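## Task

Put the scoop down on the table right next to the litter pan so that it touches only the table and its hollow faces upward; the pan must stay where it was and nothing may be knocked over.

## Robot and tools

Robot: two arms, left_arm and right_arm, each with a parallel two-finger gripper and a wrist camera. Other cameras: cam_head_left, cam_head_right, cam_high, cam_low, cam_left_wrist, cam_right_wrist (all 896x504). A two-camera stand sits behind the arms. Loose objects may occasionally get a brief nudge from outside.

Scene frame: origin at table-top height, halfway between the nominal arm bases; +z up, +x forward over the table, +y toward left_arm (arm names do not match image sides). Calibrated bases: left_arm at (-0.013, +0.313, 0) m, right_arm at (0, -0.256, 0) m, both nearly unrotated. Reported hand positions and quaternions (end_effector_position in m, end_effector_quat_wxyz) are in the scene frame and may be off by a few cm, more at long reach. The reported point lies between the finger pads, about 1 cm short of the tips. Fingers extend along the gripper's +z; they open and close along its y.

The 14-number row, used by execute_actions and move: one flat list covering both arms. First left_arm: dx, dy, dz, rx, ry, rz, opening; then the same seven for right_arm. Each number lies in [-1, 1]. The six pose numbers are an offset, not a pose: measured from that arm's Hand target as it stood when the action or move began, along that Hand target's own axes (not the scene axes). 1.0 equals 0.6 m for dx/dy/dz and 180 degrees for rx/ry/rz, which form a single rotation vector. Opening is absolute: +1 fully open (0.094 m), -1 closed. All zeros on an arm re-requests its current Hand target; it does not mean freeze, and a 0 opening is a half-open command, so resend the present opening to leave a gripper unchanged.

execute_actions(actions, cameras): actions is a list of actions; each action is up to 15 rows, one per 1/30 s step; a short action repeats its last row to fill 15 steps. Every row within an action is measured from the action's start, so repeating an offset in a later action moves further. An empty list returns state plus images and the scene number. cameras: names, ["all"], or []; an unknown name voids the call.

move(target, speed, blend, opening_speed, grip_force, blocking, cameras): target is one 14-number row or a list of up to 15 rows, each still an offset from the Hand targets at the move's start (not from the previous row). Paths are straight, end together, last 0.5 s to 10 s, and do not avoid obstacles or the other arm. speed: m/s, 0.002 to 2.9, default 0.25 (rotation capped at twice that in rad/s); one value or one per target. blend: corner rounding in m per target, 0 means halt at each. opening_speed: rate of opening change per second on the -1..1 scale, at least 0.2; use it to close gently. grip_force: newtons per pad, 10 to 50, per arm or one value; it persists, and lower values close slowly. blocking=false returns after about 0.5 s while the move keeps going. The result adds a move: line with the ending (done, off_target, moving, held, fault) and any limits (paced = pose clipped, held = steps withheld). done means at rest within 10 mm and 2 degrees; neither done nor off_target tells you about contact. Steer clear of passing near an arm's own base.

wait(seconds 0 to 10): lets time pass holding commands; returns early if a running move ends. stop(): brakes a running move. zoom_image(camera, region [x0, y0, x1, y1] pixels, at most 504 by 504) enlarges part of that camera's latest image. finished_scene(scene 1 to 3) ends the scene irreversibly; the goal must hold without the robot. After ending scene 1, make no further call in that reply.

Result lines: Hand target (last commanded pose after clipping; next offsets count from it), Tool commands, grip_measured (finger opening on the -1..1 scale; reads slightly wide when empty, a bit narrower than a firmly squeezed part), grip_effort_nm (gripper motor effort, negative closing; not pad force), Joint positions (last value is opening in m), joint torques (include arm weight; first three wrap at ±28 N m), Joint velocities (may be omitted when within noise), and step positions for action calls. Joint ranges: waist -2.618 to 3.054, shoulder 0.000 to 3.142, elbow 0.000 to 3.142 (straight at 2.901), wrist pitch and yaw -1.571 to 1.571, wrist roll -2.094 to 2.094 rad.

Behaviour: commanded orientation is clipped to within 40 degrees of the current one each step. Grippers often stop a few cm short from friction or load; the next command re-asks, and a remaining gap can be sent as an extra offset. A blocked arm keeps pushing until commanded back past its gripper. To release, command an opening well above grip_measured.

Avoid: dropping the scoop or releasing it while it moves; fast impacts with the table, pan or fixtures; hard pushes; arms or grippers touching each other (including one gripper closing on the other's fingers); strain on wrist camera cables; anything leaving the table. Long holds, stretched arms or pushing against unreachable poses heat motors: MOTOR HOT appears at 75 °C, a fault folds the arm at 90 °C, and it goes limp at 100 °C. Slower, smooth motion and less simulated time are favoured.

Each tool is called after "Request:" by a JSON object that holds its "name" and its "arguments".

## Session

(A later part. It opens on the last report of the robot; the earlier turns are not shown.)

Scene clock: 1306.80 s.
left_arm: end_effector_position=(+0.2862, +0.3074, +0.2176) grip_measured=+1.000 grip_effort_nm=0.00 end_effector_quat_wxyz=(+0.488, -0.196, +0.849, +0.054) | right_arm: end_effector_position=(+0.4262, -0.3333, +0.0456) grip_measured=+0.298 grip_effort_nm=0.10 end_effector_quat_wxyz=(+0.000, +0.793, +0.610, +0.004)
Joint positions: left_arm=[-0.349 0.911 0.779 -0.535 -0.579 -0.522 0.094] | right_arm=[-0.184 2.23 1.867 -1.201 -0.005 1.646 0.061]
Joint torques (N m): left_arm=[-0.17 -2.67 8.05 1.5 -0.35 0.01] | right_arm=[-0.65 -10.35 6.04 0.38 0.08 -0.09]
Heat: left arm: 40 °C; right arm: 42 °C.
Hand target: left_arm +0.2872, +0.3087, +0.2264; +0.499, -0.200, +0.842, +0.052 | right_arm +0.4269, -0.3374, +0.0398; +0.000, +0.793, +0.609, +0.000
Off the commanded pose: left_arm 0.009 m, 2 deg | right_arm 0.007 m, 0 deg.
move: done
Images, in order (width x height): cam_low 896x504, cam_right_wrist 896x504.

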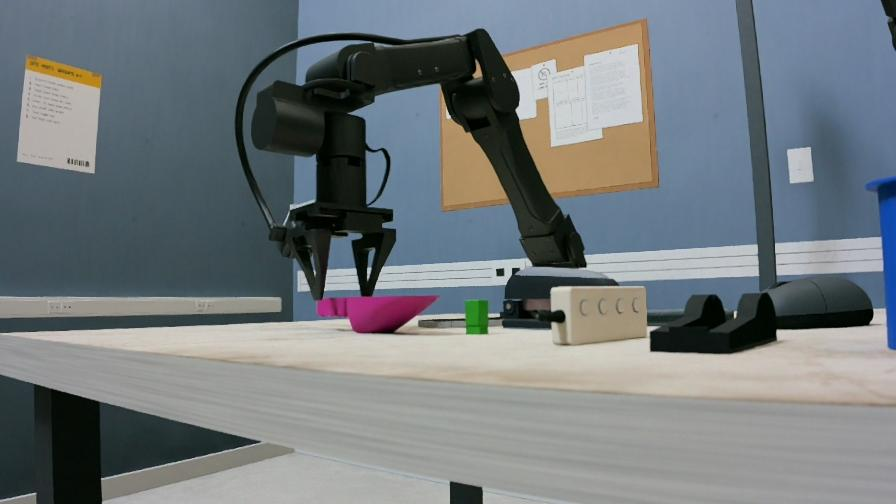

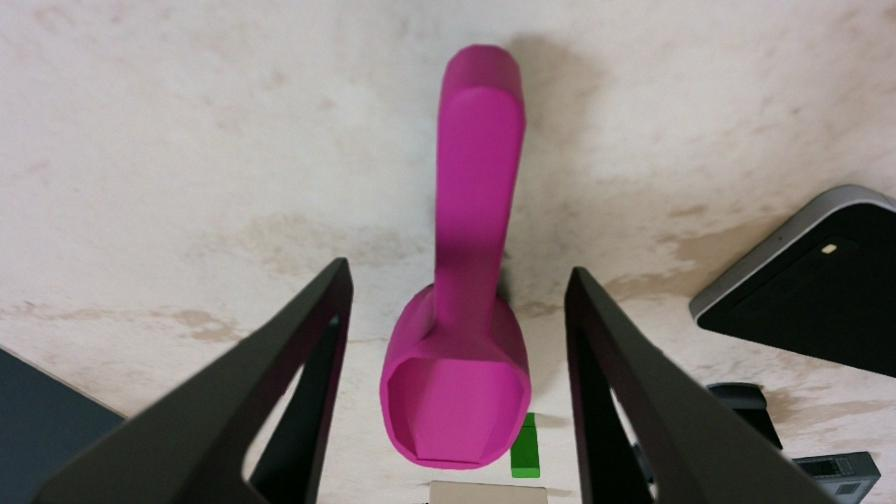

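Request:
{"name": "move", "arguments": {"target": [0,0,0,0,0,0,1,0,0,0.0250,0,0,0,0.3], "speed": 0.1, "cameras": ["cam_right_wrist", "cam_low"]}}

Request:
{"name": "zoom_image", "arguments": {"camera": "cam_low", "region": [270, 200, 450, 340]}}

Scene clock: 1311.40 s.
left_arm: end_effector_position=(+0.2862, +0.3074, +0.2176) grip_measured=+1.000 grip_effort_nm=0.00 end_effector_quat_wxyz=(+0.488, -0.196, +0.849, +0.054) | right_arm: end_effector_position=(+0.4279, -0.3336, +0.0339) grip_measured=+0.298 grip_effort_nm=0.10 end_effector_quat_wxyz=(+0.004, +0.793, +0.610, +0.007)
Joint positions: left_arm=[-0.349 0.911 0.779 -0.535 -0.579 -0.522 0.094] | right_arm=[-0.184 2.235 1.828 -1.148 -0.005 1.646 0.061]
Joint torques (N m): left_arm=[-0.05 -2.59 7.91 1.5 -0.34 0.01] | right_arm=[-0.65 -9.98 5.71 0.42 0.08 -0.09]
Heat: left arm: 40 °C; right arm: 42 °C.
Hand target: left_arm +0.2872, +0.3087, +0.2264; +0.499, -0.200, +0.842, +0.052 | right_arm +0.4268, -0.3374, +0.0249; +0.000, +0.793, +0.609, +0.000
Off the commanded pose: left_arm 0.009 m, 2 deg | right_arm 0.010 m, 1 deg.
move: done
Images, in order (width x height): cam_low 896x504, cam_right_wrist 896x504.

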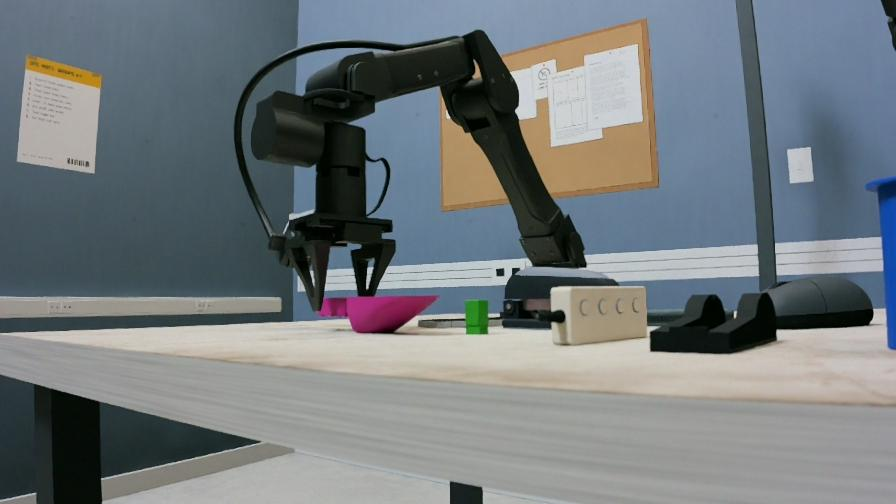

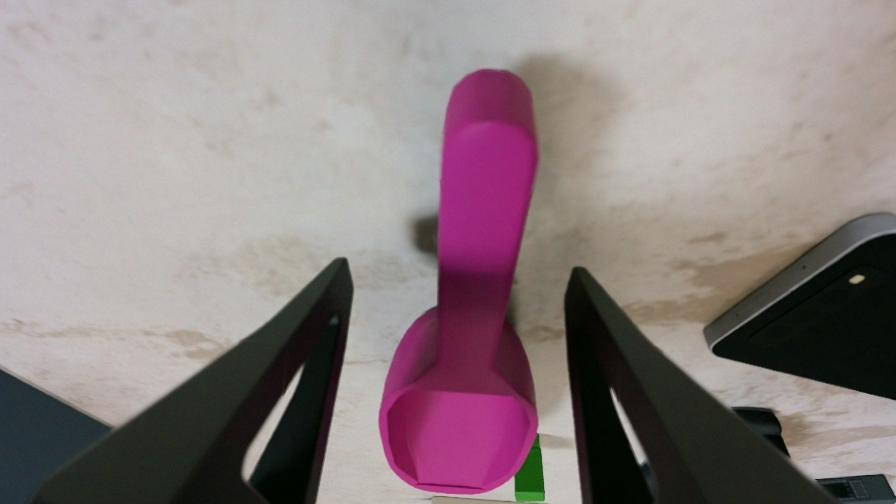

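Scaled by 2.800.

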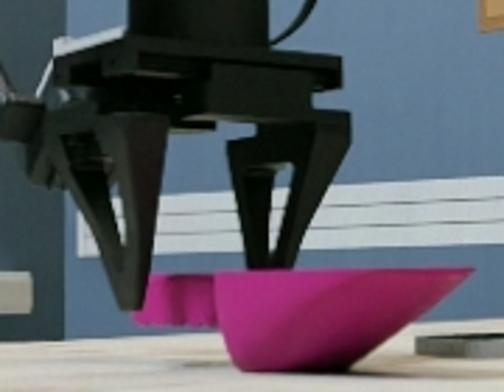

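Request:
{"name": "move", "arguments": {"target": [0,0,0,0,0,0,1, 0,0,0.0133,0,0,0,0.3], "speed": 0.06, "cameras": ["cam_right_wrist"]}}

Scene clock: 1347.57 s.
left_arm: end_effector_position=(+0.2862, +0.3074, +0.2176) grip_measured=+1.000 grip_effort_nm=0.00 end_effector_quat_wxyz=(+0.488, -0.196, +0.849, +0.054) | right_arm: end_effector_position=(+0.4280, -0.3336, +0.0258) grip_measured=+0.298 grip_effort_nm=0.11 end_effector_quat_wxyz=(+0.004, +0.793, +0.610, +0.007)
Joint positions: left_arm=[-0.349 0.911 0.779 -0.535 -0.579 -0.522 0.094] | right_arm=[-0.184 2.242 1.807 -1.121 -0.005 1.646 0.061]
Joint torques (N m): left_arm=[-0.08 -2.63 7.98 1.49 -0.35 0.01] | right_arm=[-0.69 -9.95 5.65 0.43 0.08 -0.09]
Heat: left arm: 40 °C; right arm: 42 °C.
Hand target: left_arm +0.2872, +0.3087, +0.2264; +0.499, -0.200, +0.842, +0.052 | right_arm +0.4268, -0.3374, +0.0169; +0.000, +0.793, +0.609, +0.000
Off the commanded pose: left_arm 0.009 m, 2 deg | right_arm 0.010 m, 1 deg.
move: done
Images, in order (width x height): cam_right_wrist 896x504.

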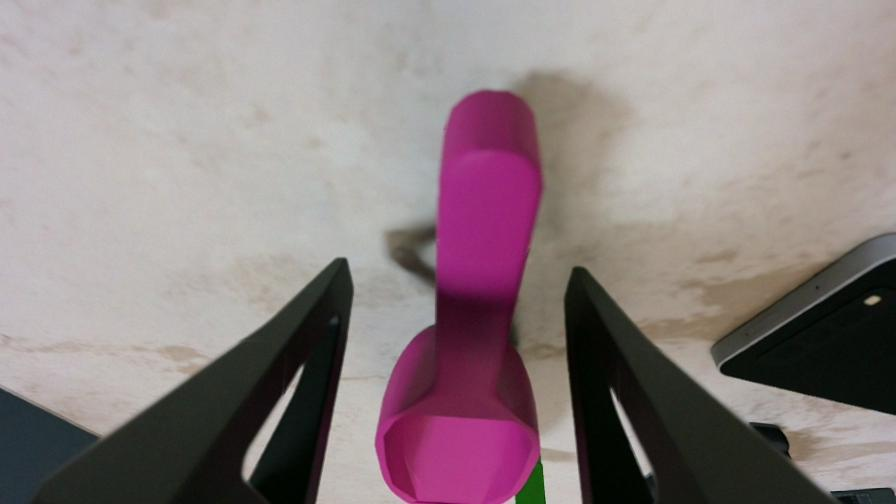

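Request:
{"name": "move", "arguments": {"target": [0,0,0,0,0,0,1, 0,0,0,0,0,0,-1], "opening_speed": 0.5, "speed": 0.06, "cameras": ["cam_right_wrist"]}}

Scene clock: 1353.30 s.
left_arm: end_effector_position=(+0.2862, +0.3074, +0.2176) grip_measured=+1.000 grip_effort_nm=0.00 end_effector_quat_wxyz=(+0.488, -0.196, +0.849, +0.054) | right_arm: end_effector_position=(+0.4282, -0.3336, +0.0258) grip_measured=-0.628 grip_effort_nm=-1.03 end_effector_quat_wxyz=(+0.004, +0.792, +0.610, +0.007)
Joint positions: left_arm=[-0.349 0.911 0.779 -0.535 -0.579 -0.522 0.094] | right_arm=[-0.184 2.242 1.807 -1.12 -0.006 1.645 0.017]
Joint torques (N m): left_arm=[-0.06 -2.56 7.97 1.49 -0.32 0.01] | right_arm=[-0.69 -9.98 5.71 0.4 0.07 -0.07]
Heat: left arm: 40 °C; right arm: 42 °C.
Hand target: left_arm +0.2872, +0.3087, +0.2264; +0.499, -0.200, +0.842, +0.052 | right_arm +0.4268, -0.3374, +0.0169; +0.000, +0.793, +0.609, +0.000
Off the commanded pose: left_arm 0.009 m, 2 deg | right_arm 0.010 m, 1 deg.
move: done
Images, in order (width x height): cam_right_wrist 896x504.

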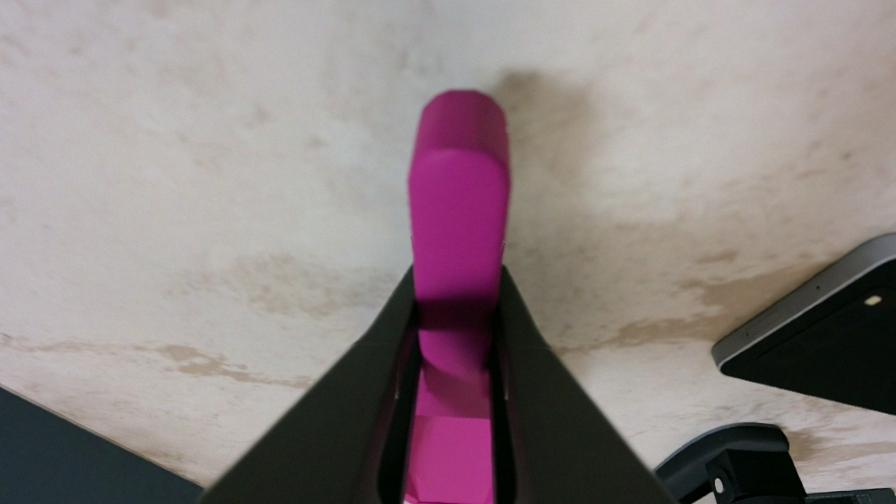

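Request:
{"name": "move", "arguments": {"target": [[-0.0859,0.1903,0.0052,0,0,0,1, 0,0,-0.155,0,0,0,-1],[-0.0859,0.1903,0.0052,0,0,0,1, 0.5741,-0.5453,-0.1885,0,0,-0.3056,-1]], "speed": [0.15,0.3], "blend": [0.02,0], "cameras": ["cam_high","cam_right_wrist"]}}

Scene clock: 1439.60 s.
left_arm: end_effector_position=(+0.2649, +0.4264, +0.2411) grip_measured=+1.000 grip_effort_nm=0.00 end_effector_quat_wxyz=(+0.485, -0.205, +0.848, +0.050) | right_arm: end_effector_position=(+0.1939, +0.0796, +0.1267) grip_measured=-0.628 grip_effort_nm=-1.03 end_effector_quat_wxyz=(-0.007, +0.415, +0.910, +0.000)
Joint positions: left_arm=[0.44 0.833 0.828 -0.548 0.079 -0.087 0.094] | right_arm=[1.037 2.028 1.874 -1.418 -0.013 1.893 0.017]
Joint torques (N m): left_arm=[0.84 -0.94 10.41 1.59 0.11 0.11] | right_arm=[-0.64 -8.9 8.46 0.14 0.16 0.07]
Heat: left arm: 40 °C; right arm: 41 °C.
Hand target: left_arm +0.2671, +0.4287, +0.2565; +0.499, -0.200, +0.842, +0.052 | right_arm +0.1997, +0.0800, +0.1296; +0.000, +0.422, +0.906, +0.000
Off the commanded pose: left_arm 0.016 m, 2 deg | right_arm 0.007 m, 1 deg.
move: off_target (left_arm)
Images, in order (width x height): cam_high 896x504, cam_right_wrist 896x504.

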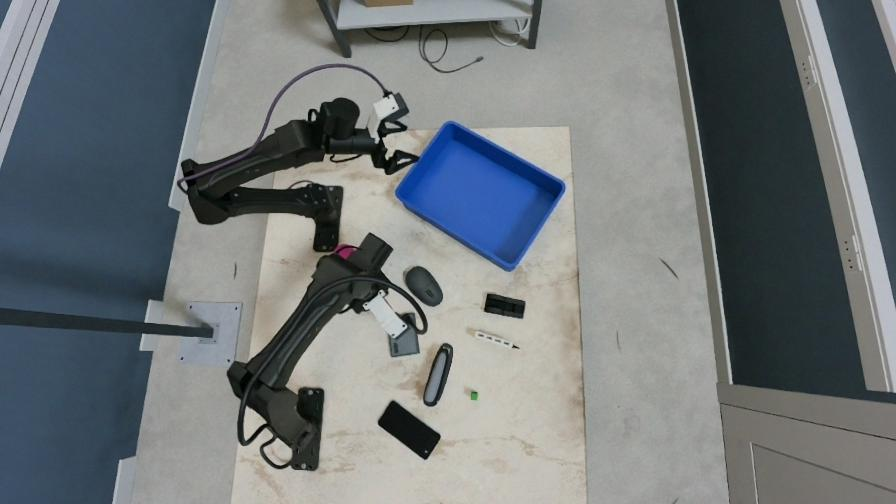

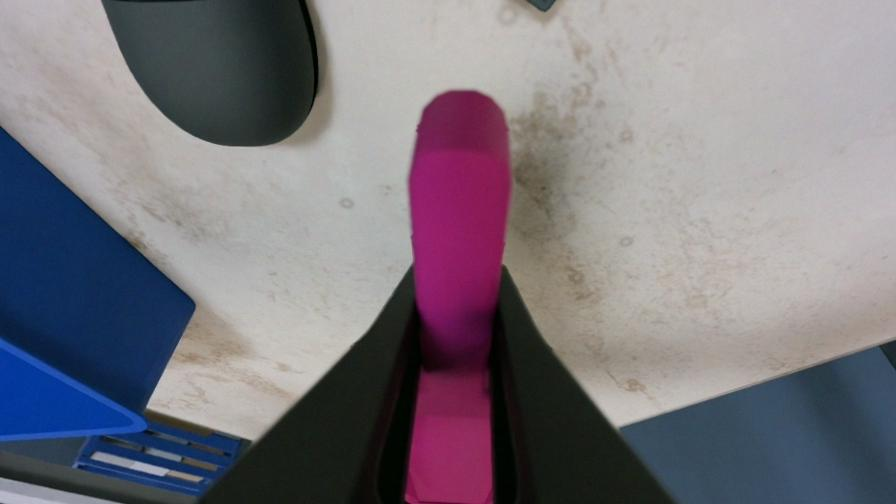

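Request:
{"name": "move", "arguments": {"target": [0,0,0,0,0,0,1, 0,0,0.166,0,0,0,-1], "speed": 0.12, "cameras": ["cam_right_wrist","cam_low"]}}

Scene clock: 1445.63 s.
left_arm: end_effector_position=(+0.2649, +0.4264, +0.2411) grip_measured=+1.000 grip_effort_nm=0.00 end_effector_quat_wxyz=(+0.485, -0.205, +0.848, +0.050) | right_arm: end_effector_position=(+0.1947, +0.0809, +0.0332) grip_measured=-0.628 grip_effort_nm=-1.03 end_effector_quat_wxyz=(-0.006, +0.415, +0.910, +0.002)
Joint positions: left_arm=[0.44 0.833 0.828 -0.548 0.079 -0.087 0.094] | right_arm=[1.037 2.066 1.557 -1.06 -0.013 1.893 0.017]
Joint torques (N m): left_arm=[0.87 -0.94 10.39 1.58 0.14 0.11] | right_arm=[-0.64 -9.31 6.01 0.37 0.17 0.09]
Heat: left arm: 41 °C; right arm: 41 °C.
Hand target: left_arm +0.2671, +0.4287, +0.2565; +0.499, -0.200, +0.842, +0.052 | right_arm +0.1998, +0.0799, +0.0301; +0.000, +0.422, +0.906, +0.000
Off the commanded pose: left_arm 0.016 m, 2 deg | right_arm 0.006 m, 1 deg.
move: off_target (left_arm)
Images, in order (width x height): cam_low 896x504, cam_right_wrist 896x504.

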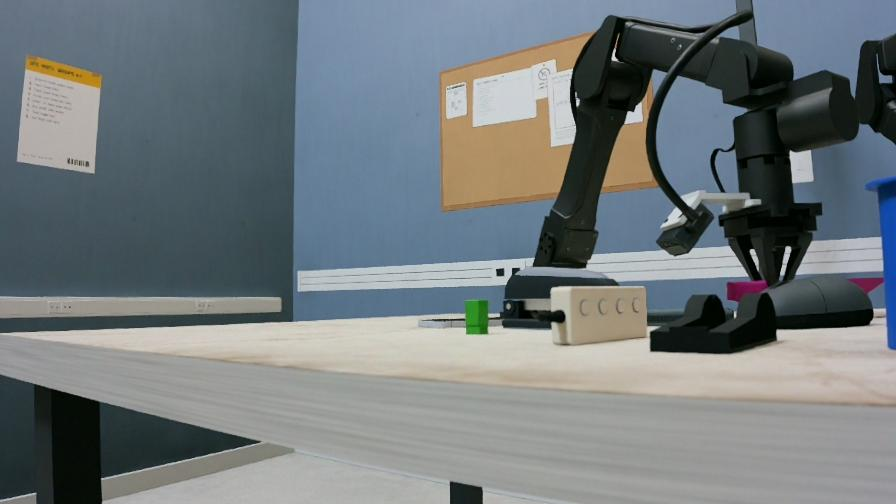

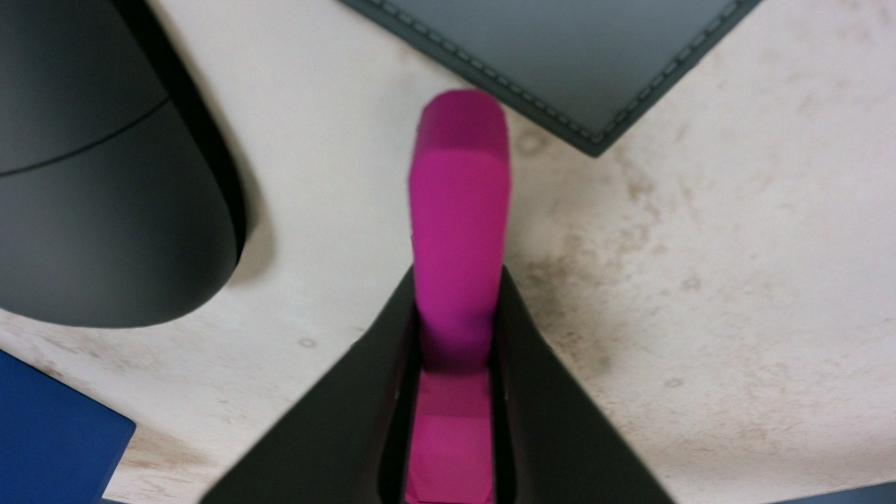

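Request:
{"name": "move", "arguments": {"target": [[0,0,0,0,0,0,1, 0.0543,0.0135,0,0,0,-0.111,-1],[0,0,0,0,0,0,1, 0.0543,0.0135,0.0087,0,0,-0.111,-1]], "speed": [0.1,0.03], "cameras": ["cam_right_wrist","cam_high"]}}

Scene clock: 1517.97 s.
left_arm: end_effector_position=(+0.2649, +0.4264, +0.2411) grip_measured=+1.000 grip_effort_nm=0.00 end_effector_quat_wxyz=(+0.485, -0.205, +0.848, +0.050) | right_arm: end_effector_position=(+0.1827, +0.1051, +0.0268) grip_measured=-0.628 grip_effort_nm=-1.03 end_effector_quat_wxyz=(-0.007, +0.265, +0.964, -0.001)
Joint positions: left_arm=[0.44 0.833 0.828 -0.548 0.079 -0.087 0.094] | right_arm=[1.093 2.139 1.643 -1.08 -0.013 1.629 0.017]
Joint torques (N m): left_arm=[0.87 -0.96 10.32 1.59 0.11 0.09] | right_arm=[0.65 -9.4 7.25 0.33 0.17 -0.08]
Heat: left arm: 42 °C; right arm: 42 °C.
Hand target: left_arm +0.2671, +0.4287, +0.2565; +0.499, -0.200, +0.842, +0.052 | right_arm +0.1850, +0.1099, +0.0248; +0.000, +0.259, +0.966, +0.000
Off the commanded pose: left_arm 0.016 m, 2 deg | right_arm 0.006 m, 1 deg.
move: off_target (left_arm)
Images, in order (width x height): cam_high 896x504, cam_right_wrist 896x504.

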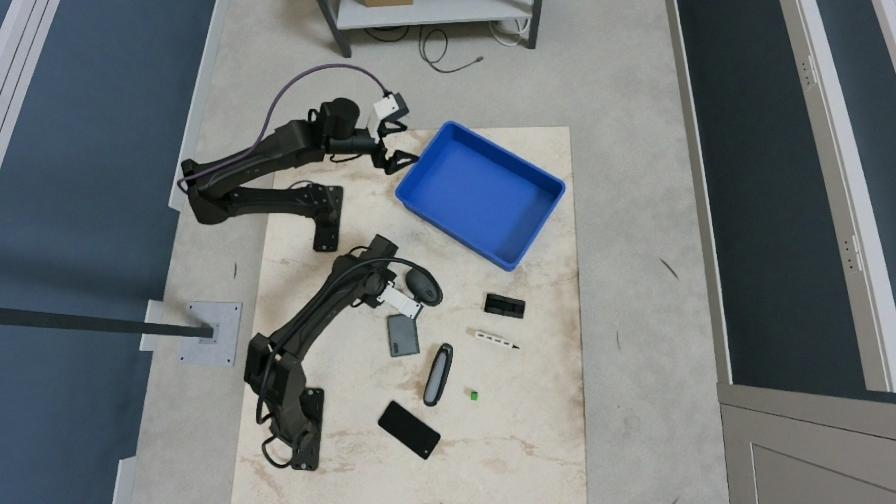

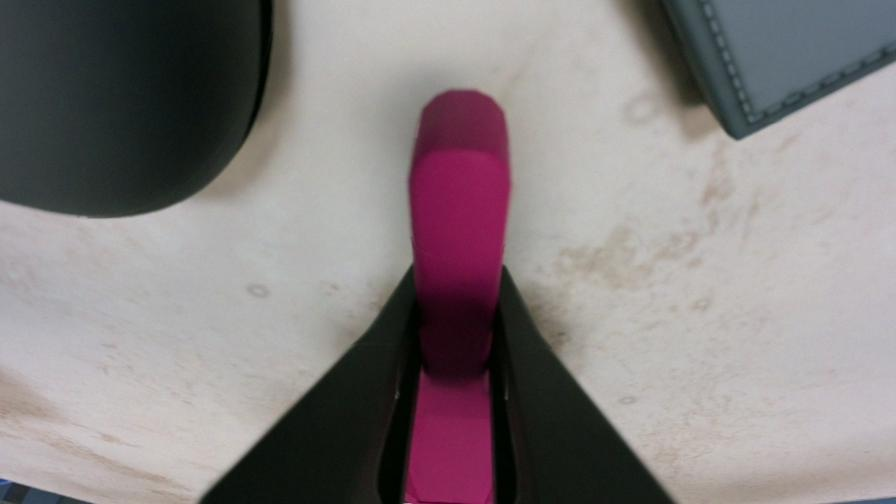

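Request:
{"name": "move", "arguments": {"target": [[0,0,0,0,0,0,1, 0,0,0,0,0,0,0.1],[0,0,0,0,0,0,1, 0,0,-0.1833,0,0,0,0.1],[0,0,0,0,0,0,1, -0.4243,-0.3517,-0.2253,0,0,0,0.1]], "speed": [0.1,0.12,0.35], "blend": [0,0.02,0], "opening_speed": 0.5, "cameras": ["cam_high"]}}

Scene clock: 1534.70 s.
left_arm: end_effector_position=(+0.2649, +0.4264, +0.2411) grip_measured=+1.000 grip_effort_nm=-0.01 end_effector_quat_wxyz=(+0.485, -0.205, +0.848, +0.050) | right_arm: end_effector_position=(+0.2946, -0.2024, +0.1461) grip_measured=+0.098 grip_effort_nm=0.11 end_effector_quat_wxyz=(-0.022, +0.264, +0.964, -0.011)
Joint positions: left_arm=[0.44 0.833 0.828 -0.548 0.079 -0.087 0.094] | right_arm=[0.176 1.724 1.551 -1.446 0 0.711 0.052]
Joint torques (N m): left_arm=[0.91 -0.95 10.33 1.59 0.11 0.12] | right_arm=[0.55 -9.29 8.4 0.18 0.01 -0.09]
Heat: left arm: 42 °C; right arm: 42 °C.
Hand target: left_arm +0.2671, +0.4287, +0.2565; +0.499, -0.200, +0.842, +0.052 | right_arm +0.3000, -0.1999, +0.1602; +0.000, +0.259, +0.966, +0.000
Off the commanded pose: left_arm 0.016 m, 2 deg | right_arm 0.015 m, 3 deg.
move: off_target (left_arm, right_arm)
Images, in order (width x height): cam_high 896x504.

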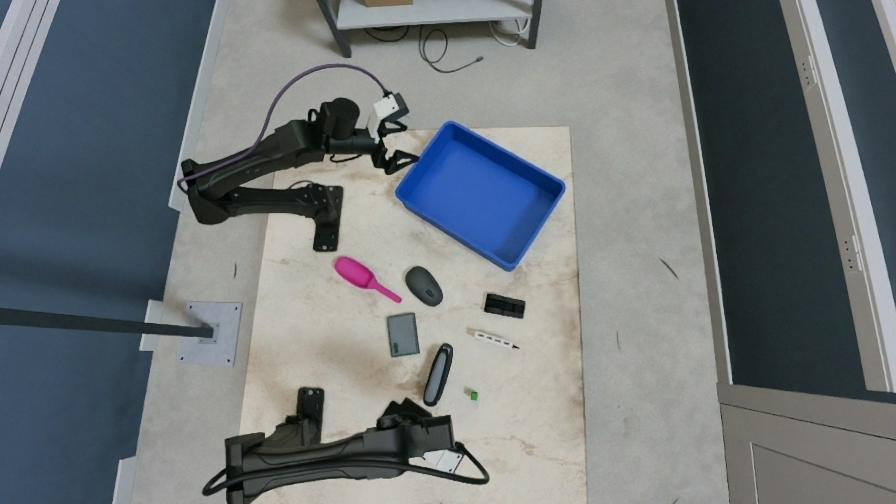

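Request:
{"name": "zoom_image", "arguments": {"camera": "cam_high", "region": [320, 240, 420, 320]}}

Scaled by 5.040.

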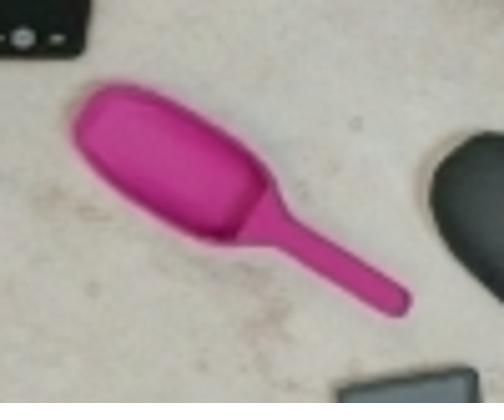

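Request:
{"name": "move", "arguments": {"target": [0.3852,-0.42,-0.1475,0.1242,0.3243,0.2845,0.3, 0,0,0,0,0,0,0.1], "speed": 0.3, "cameras": ["cam_left_wrist","cam_high"]}}

Scene clock: 1558.17 s.
left_arm: end_effector_position=(+0.1929, +0.1133, +0.1249) grip_measured=+0.303 grip_effort_nm=-0.15 end_effector_quat_wxyz=(-0.003, +0.252, +0.968, +0.006) | right_arm: end_effector_position=(+0.2946, -0.2024, +0.1461) grip_measured=+0.098 grip_effort_nm=0.10 end_effector_quat_wxyz=(-0.022, +0.264, +0.964, -0.011)
Joint positions: left_arm=[-0.769 1.638 1.371 -1.315 -0.008 -0.268 0.061] | right_arm=[0.176 1.724 1.551 -1.446 0 0.711 0.052]
Joint torques (N m): left_arm=[-0.54 -6.58 8.64 0.22 0.05 0.1] | right_arm=[0.54 -9.31 8.43 0.17 0 -0.1]
Heat: left arm: 42 °C; right arm: 43 °C.
Hand target: left_arm +0.1951, +0.1070, +0.1297; +0.000, +0.258, +0.966, +0.000 | right_arm +0.3000, -0.1999, +0.1602; +0.000, +0.259, +0.966, +0.000
Off the commanded pose: left_arm 0.008 m, 1 deg | right_arm 0.015 m, 3 deg.
move: off_target (right_arm)
Images, in order (width x height): cam_high 896x504, cam_left_wrist 896x504.

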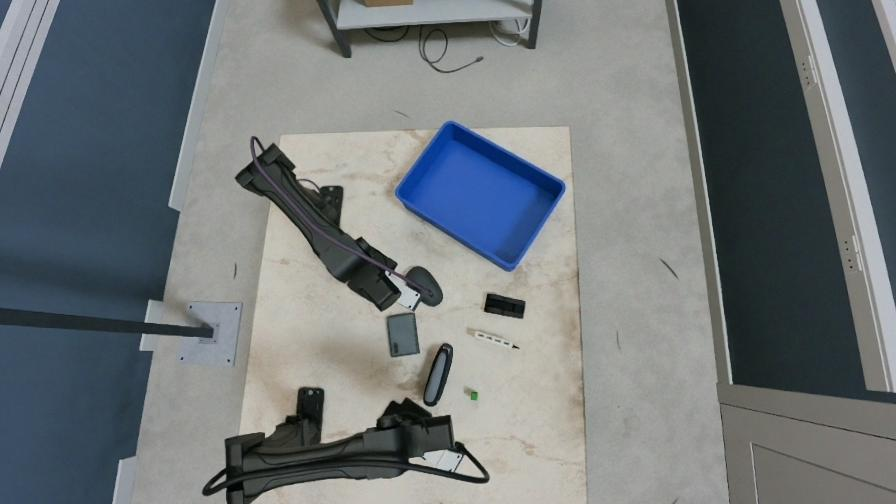

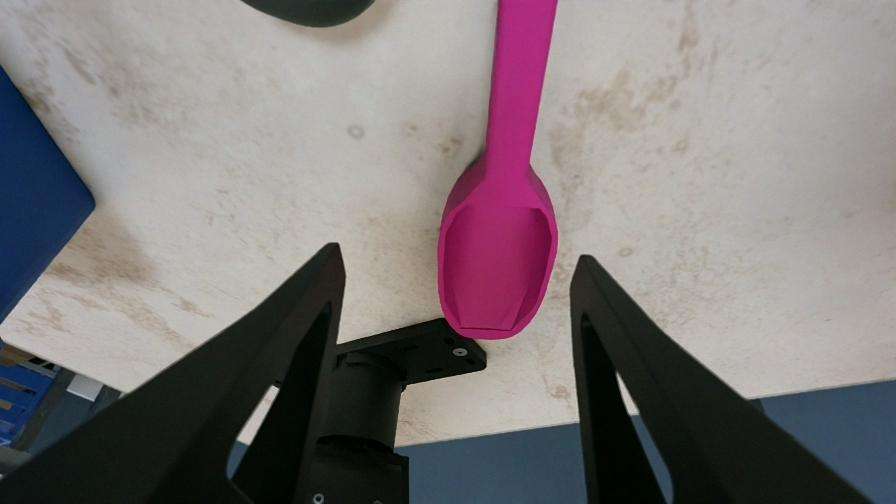

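Request:
{"name": "move", "arguments": {"target": [0,-0.0367,0.1167,0,0,0,0.3, 0,0,0,0,0,0,0.1], "speed": 0.2, "cameras": ["cam_left_wrist"]}}

Scene clock: 1580.80 s.
left_arm: end_effector_position=(+0.1845, +0.0916, +0.0644) grip_measured=+0.303 grip_effort_nm=-0.15 end_effector_quat_wxyz=(+0.000, +0.259, +0.966, +0.002) | right_arm: end_effector_position=(+0.2946, -0.2024, +0.1461) grip_measured=+0.098 grip_effort_nm=0.11 end_effector_quat_wxyz=(-0.022, +0.264, +0.964, -0.011)
Joint positions: left_arm=[-0.839 1.7 1.197 -1.071 -0.004 -0.323 0.061] | right_arm=[0.176 1.724 1.551 -1.446 0 0.711 0.052]
Joint torques (N m): left_arm=[-0.76 -7.16 5 0.44 0.02 -0.14] | right_arm=[0.55 -9.31 8.4 0.16 0.02 -0.1]
Heat: left arm: 39 °C; right arm: 43 °C.
Hand target: left_arm +0.1842, +0.0879, +0.0596; +0.000, +0.258, +0.966, +0.000 | right_arm +0.3000, -0.1999, +0.1602; +0.000, +0.259, +0.966, +0.000
Off the commanded pose: left_arm 0.006 m, 0 deg | right_arm 0.015 m, 3 deg.
move: off_target (right_arm)
Images, in order (width x height): cam_left_wrist 896x504.

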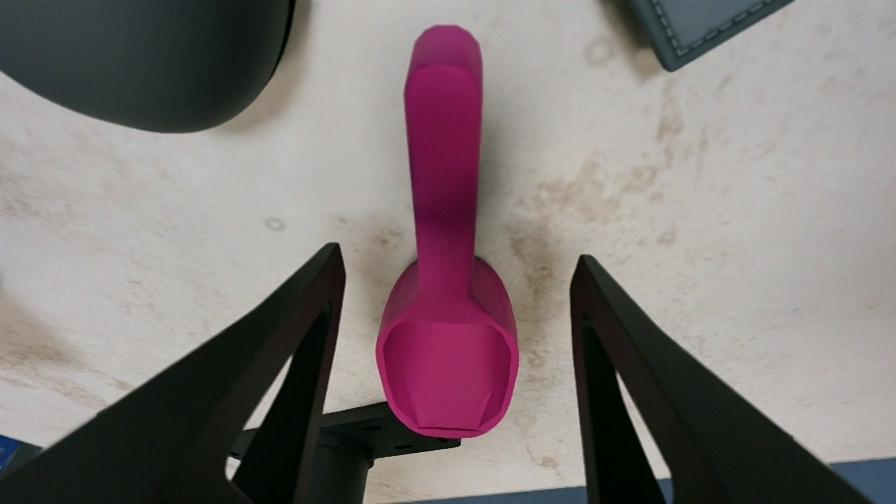

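Request:
{"name": "move", "arguments": {"target": [[0,0,0.0623,0,0,0,0.3, 0,0,0,0,0,0,0.1],[0,0,0.0623,0,0,0,-1, 0,0,0,0,0,0,0.1]], "speed": 0.1, "opening_speed": 0.6, "cameras": ["cam_left_wrist"]}}

Scene clock: 1600.23 s.
left_arm: end_effector_position=(+0.1856, +0.0904, +0.0284) grip_measured=-0.637 grip_effort_nm=-1.03 end_effector_quat_wxyz=(+0.002, +0.258, +0.966, +0.001) | right_arm: end_effector_position=(+0.2946, -0.2024, +0.1461) grip_measured=+0.098 grip_effort_nm=0.11 end_effector_quat_wxyz=(-0.022, +0.264, +0.964, -0.011)
Joint positions: left_arm=[-0.839 1.746 1.1 -0.921 -0.004 -0.324 0.017] | right_arm=[0.176 1.724 1.551 -1.446 0 0.711 0.052]
Joint torques (N m): left_arm=[-0.66 -7.01 4.57 0.46 0.04 -0.1] | right_arm=[0.53 -9.33 8.42 0.17 0.02 -0.1]
Heat: left arm: 38 °C; right arm: 43 °C.
Hand target: left_arm +0.1842, +0.0879, +0.0223; +0.000, +0.258, +0.966, +0.000 | right_arm +0.3000, -0.1999, +0.1602; +0.000, +0.259, +0.966, +0.000
Off the commanded pose: left_arm 0.007 m, 0 deg | right_arm 0.015 m, 3 deg.
move: off_target (right_arm)
Images, in order (width x height): cam_left_wrist 896x504.

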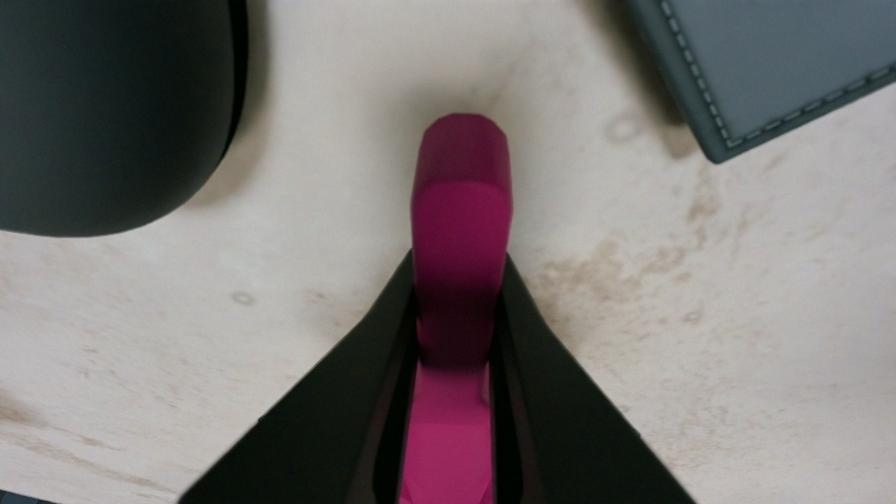

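Request:
{"name": "move", "arguments": {"target": [[0,0,-0.1628,0,0,0,-1, 0,0,0,0,0,0,0.1],[-0.2057,0.2797,-0.1628,0,0,0.0256,-1, 0,0,0,0,0,0,0.1]], "speed": [0.15,0.25], "blend": [0.02,0], "cameras": ["cam_left_wrist","cam_high"]}}

Scene clock: 1620.83 s.
left_arm: end_effector_position=(+0.3716, +0.1758, +0.1215) grip_measured=-0.638 grip_effort_nm=-1.03 end_effector_quat_wxyz=(+0.003, +0.290, +0.957, +0.000) | right_arm: end_effector_position=(+0.2946, -0.2024, +0.1461) grip_measured=+0.098 grip_effort_nm=0.11 end_effector_quat_wxyz=(-0.022, +0.264, +0.964, -0.011)
Joint positions: left_arm=[-0.337 2.115 1.985 -1.435 -0.001 0.243 0.017] | right_arm=[0.176 1.724 1.551 -1.446 0 0.711 0.052]
Joint torques (N m): left_arm=[-0.62 -10.15 8.87 0.18 -0.01 0.17] | right_arm=[0.53 -9.28 8.39 0.17 0.01 -0.1]
Heat: left arm: 38 °C; right arm: 43 °C.
Hand target: left_arm +0.3749, +0.1719, +0.1201; +0.000, +0.297, +0.955, +0.000 | right_arm +0.3000, -0.1999, +0.1602; +0.000, +0.259, +0.966, +0.000
Off the commanded pose: left_arm 0.005 m, 1 deg | right_arm 0.015 m, 3 deg.
move: off_target (right_arm)
Images, in order (width x height): cam_high 896x504, cam_left_wrist 896x504.

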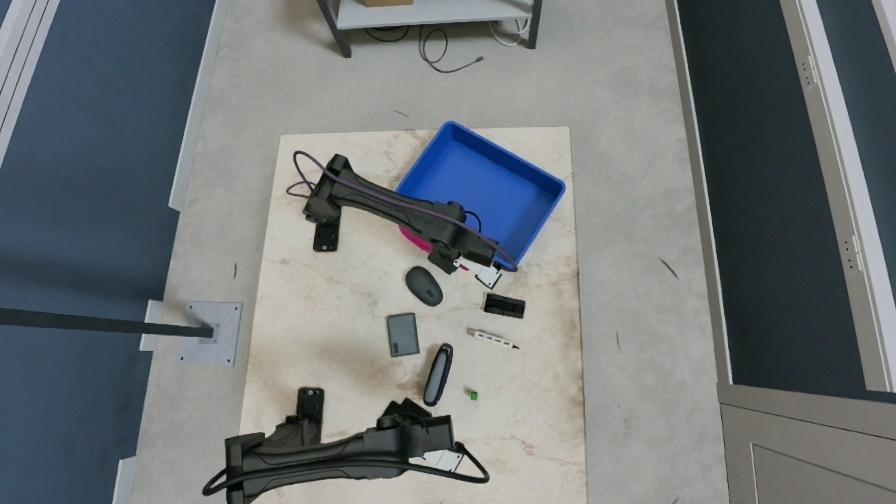

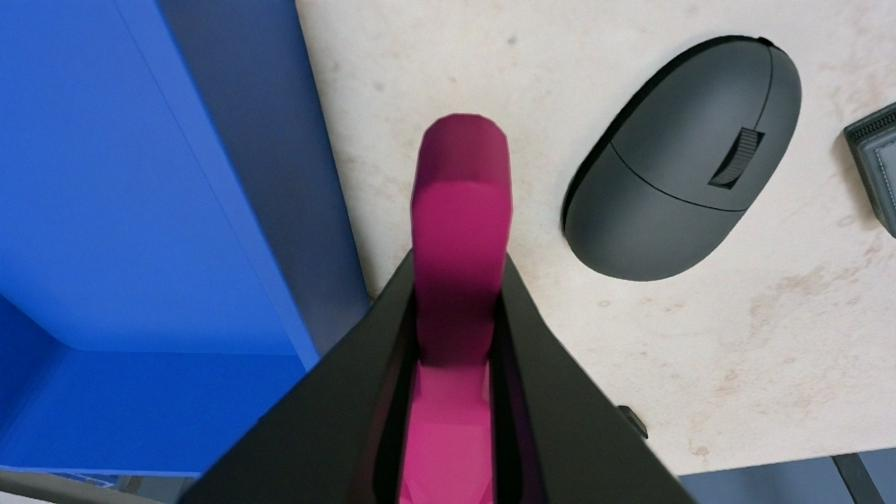

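Request:
{"name": "zoom_image", "arguments": {"camera": "cam_left_wrist", "region": [0, 0, 450, 504]}}

Scaled by 1.000.

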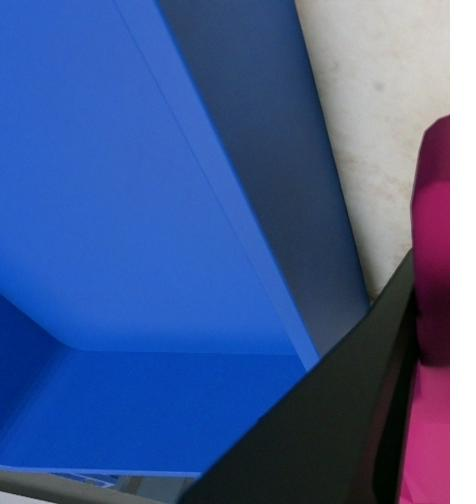

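Request:
{"name": "execute_actions", "arguments": {"actions": [], "cameras": ["cam_low","cam_head_left"]}}

Scene clock: 1655.93 s.
left_arm: end_effector_position=(+0.3715, +0.1758, +0.1215) grip_measured=-0.638 grip_effort_nm=-1.03 end_effector_quat_wxyz=(+0.003, +0.290, +0.957, +0.000) | right_arm: end_effector_position=(+0.2946, -0.2024, +0.1461) grip_measured=+0.098 grip_effort_nm=0.10 end_effector_quat_wxyz=(-0.022, +0.264, +0.964, -0.011)
Joint positions: left_arm=[-0.337 2.115 1.985 -1.435 -0.001 0.244 0.017] | right_arm=[0.176 1.724 1.551 -1.446 0 0.711 0.052]
Joint velocities: within noise
Joint torques (N m): left_arm=[-0.62 -10.15 8.84 0.18 -0.01 0.09] | right_arm=[0.55 -9.33 8.46 0.17 0.02 -0.09]
Heat: left arm: 40 °C; right arm: 43 °C.
Hand target: left_arm +0.3749, +0.1719, +0.1201; +0.000, +0.297, +0.955, +0.000 | right_arm +0.3000, -0.1999, +0.1602; +0.000, +0.259, +0.966, +0.000
Tool commands: left_gripper/opening=-1.0 right_gripper/opening=+0.1
Off the commanded pose: left_arm 0.005 m, 1 deg | right_arm 0.015 m, 3 deg.
Images, in order (width x height): cam_head_left 896x504, cam_low 896x504.

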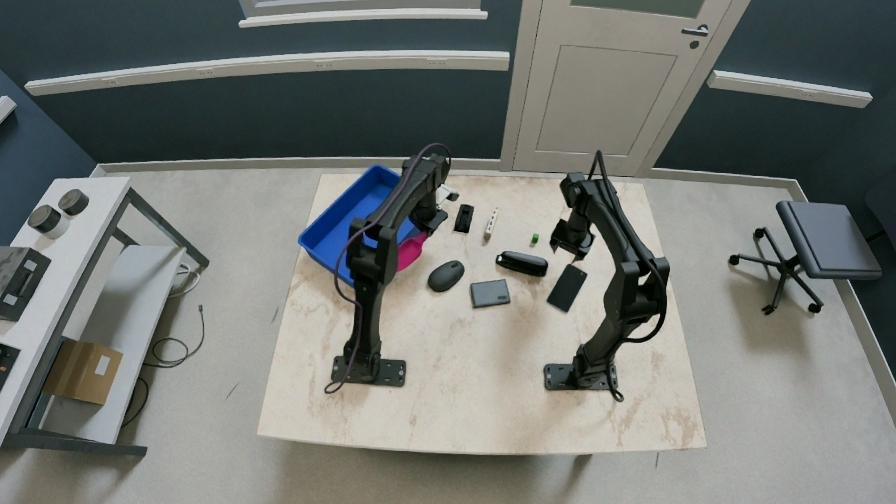

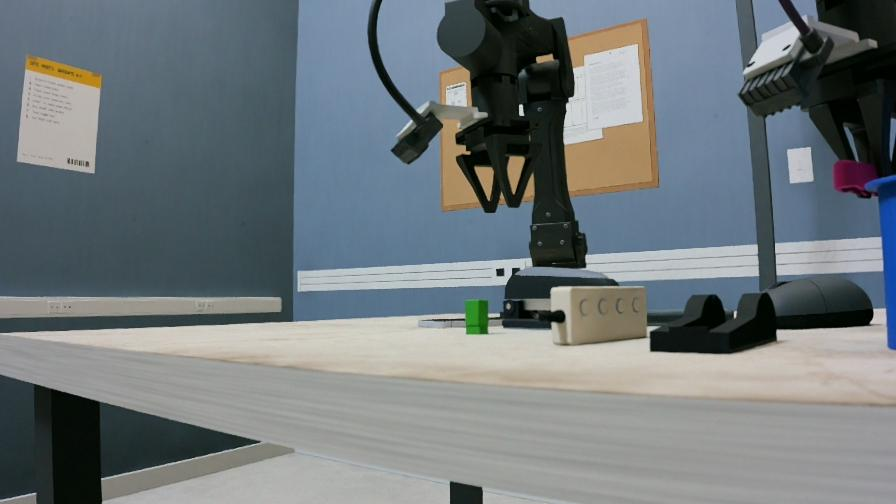

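Request:
{"name": "move", "arguments": {"target": [[0,-0.1667,0,0,0,0,-1, 0,0,0,0,0,0,0.1],[-0.1333,-0.1667,0.0585,0,0,0.5,-1, 0,0,0,0,0,0,0.1]], "speed": [0.2,0.3], "blend": [0.02,0], "cameras": ["cam_left_wrist","cam_high"]}}

Scene clock: 1795.13 s.
left_arm: end_effector_position=(+0.3826, +0.0425, +0.0910) grip_measured=-0.638 grip_effort_nm=-1.03 end_effector_quat_wxyz=(+0.011, +0.884, +0.468, +0.006) | right_arm: end_effector_position=(+0.2946, -0.2024, +0.1461) grip_measured=+0.098 grip_effort_nm=0.11 end_effector_quat_wxyz=(-0.022, +0.264, +0.964, -0.011)
Joint positions: left_arm=[-0.593 2.483 2.488 -1.552 0 1.568 0.017] | right_arm=[0.176 1.724 1.551 -1.446 0 0.711 0.052]
Joint torques (N m): left_arm=[0.44 -12.38 8.57 0.19 -0.01 0.19] | right_arm=[0.51 -9.26 8.4 0.17 0.02 -0.1]
Heat: left arm: 40 °C; right arm: 44 °C.
Hand target: left_arm +0.3842, +0.0441, +0.0850; +0.000, +0.885, +0.465, +0.000 | right_arm +0.3000, -0.1999, +0.1602; +0.000, +0.259, +0.966, +0.000
Off the commanded pose: left_arm 0.006 m, 1 deg | right_arm 0.015 m, 3 deg.
joint sent to its limit (left arm) — joint 4 (wrist pitch), lower limit. The joint targets still meet the commanded pose.
move: off_target (right_arm)
Images, in order (width x height): cam_high 896x504, cam_left_wrist 896x504.

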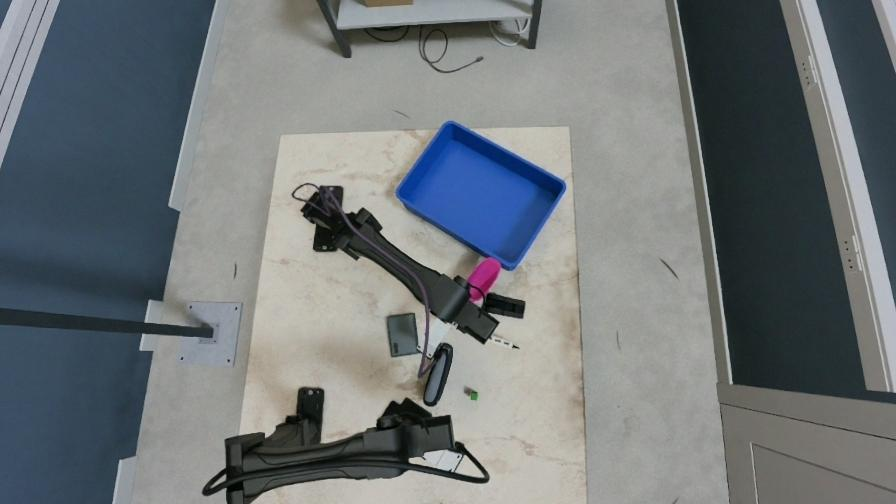

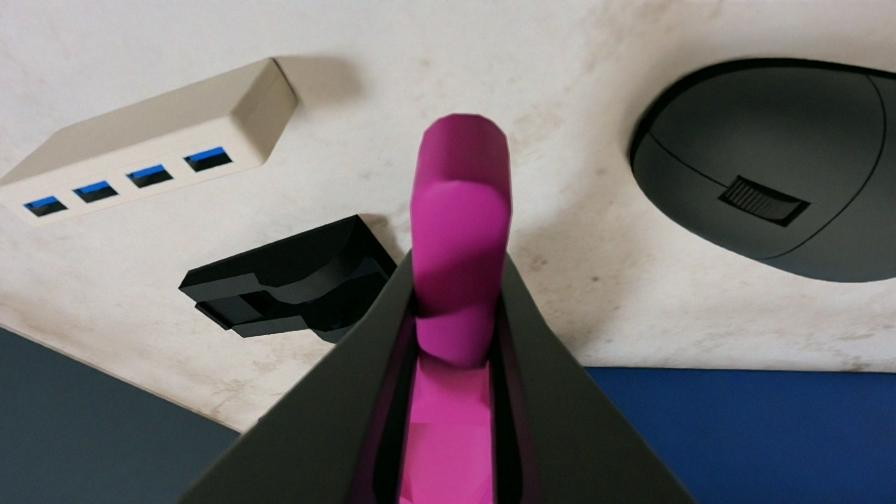

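Request:
{"name": "zoom_image", "arguments": {"camera": "cam_high", "region": [420, 220, 540, 350]}}

Scaled by 3.877.

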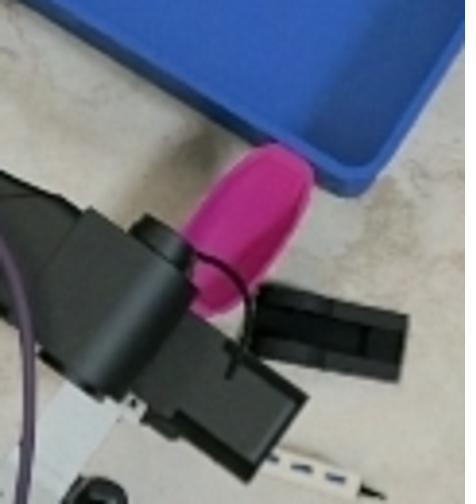

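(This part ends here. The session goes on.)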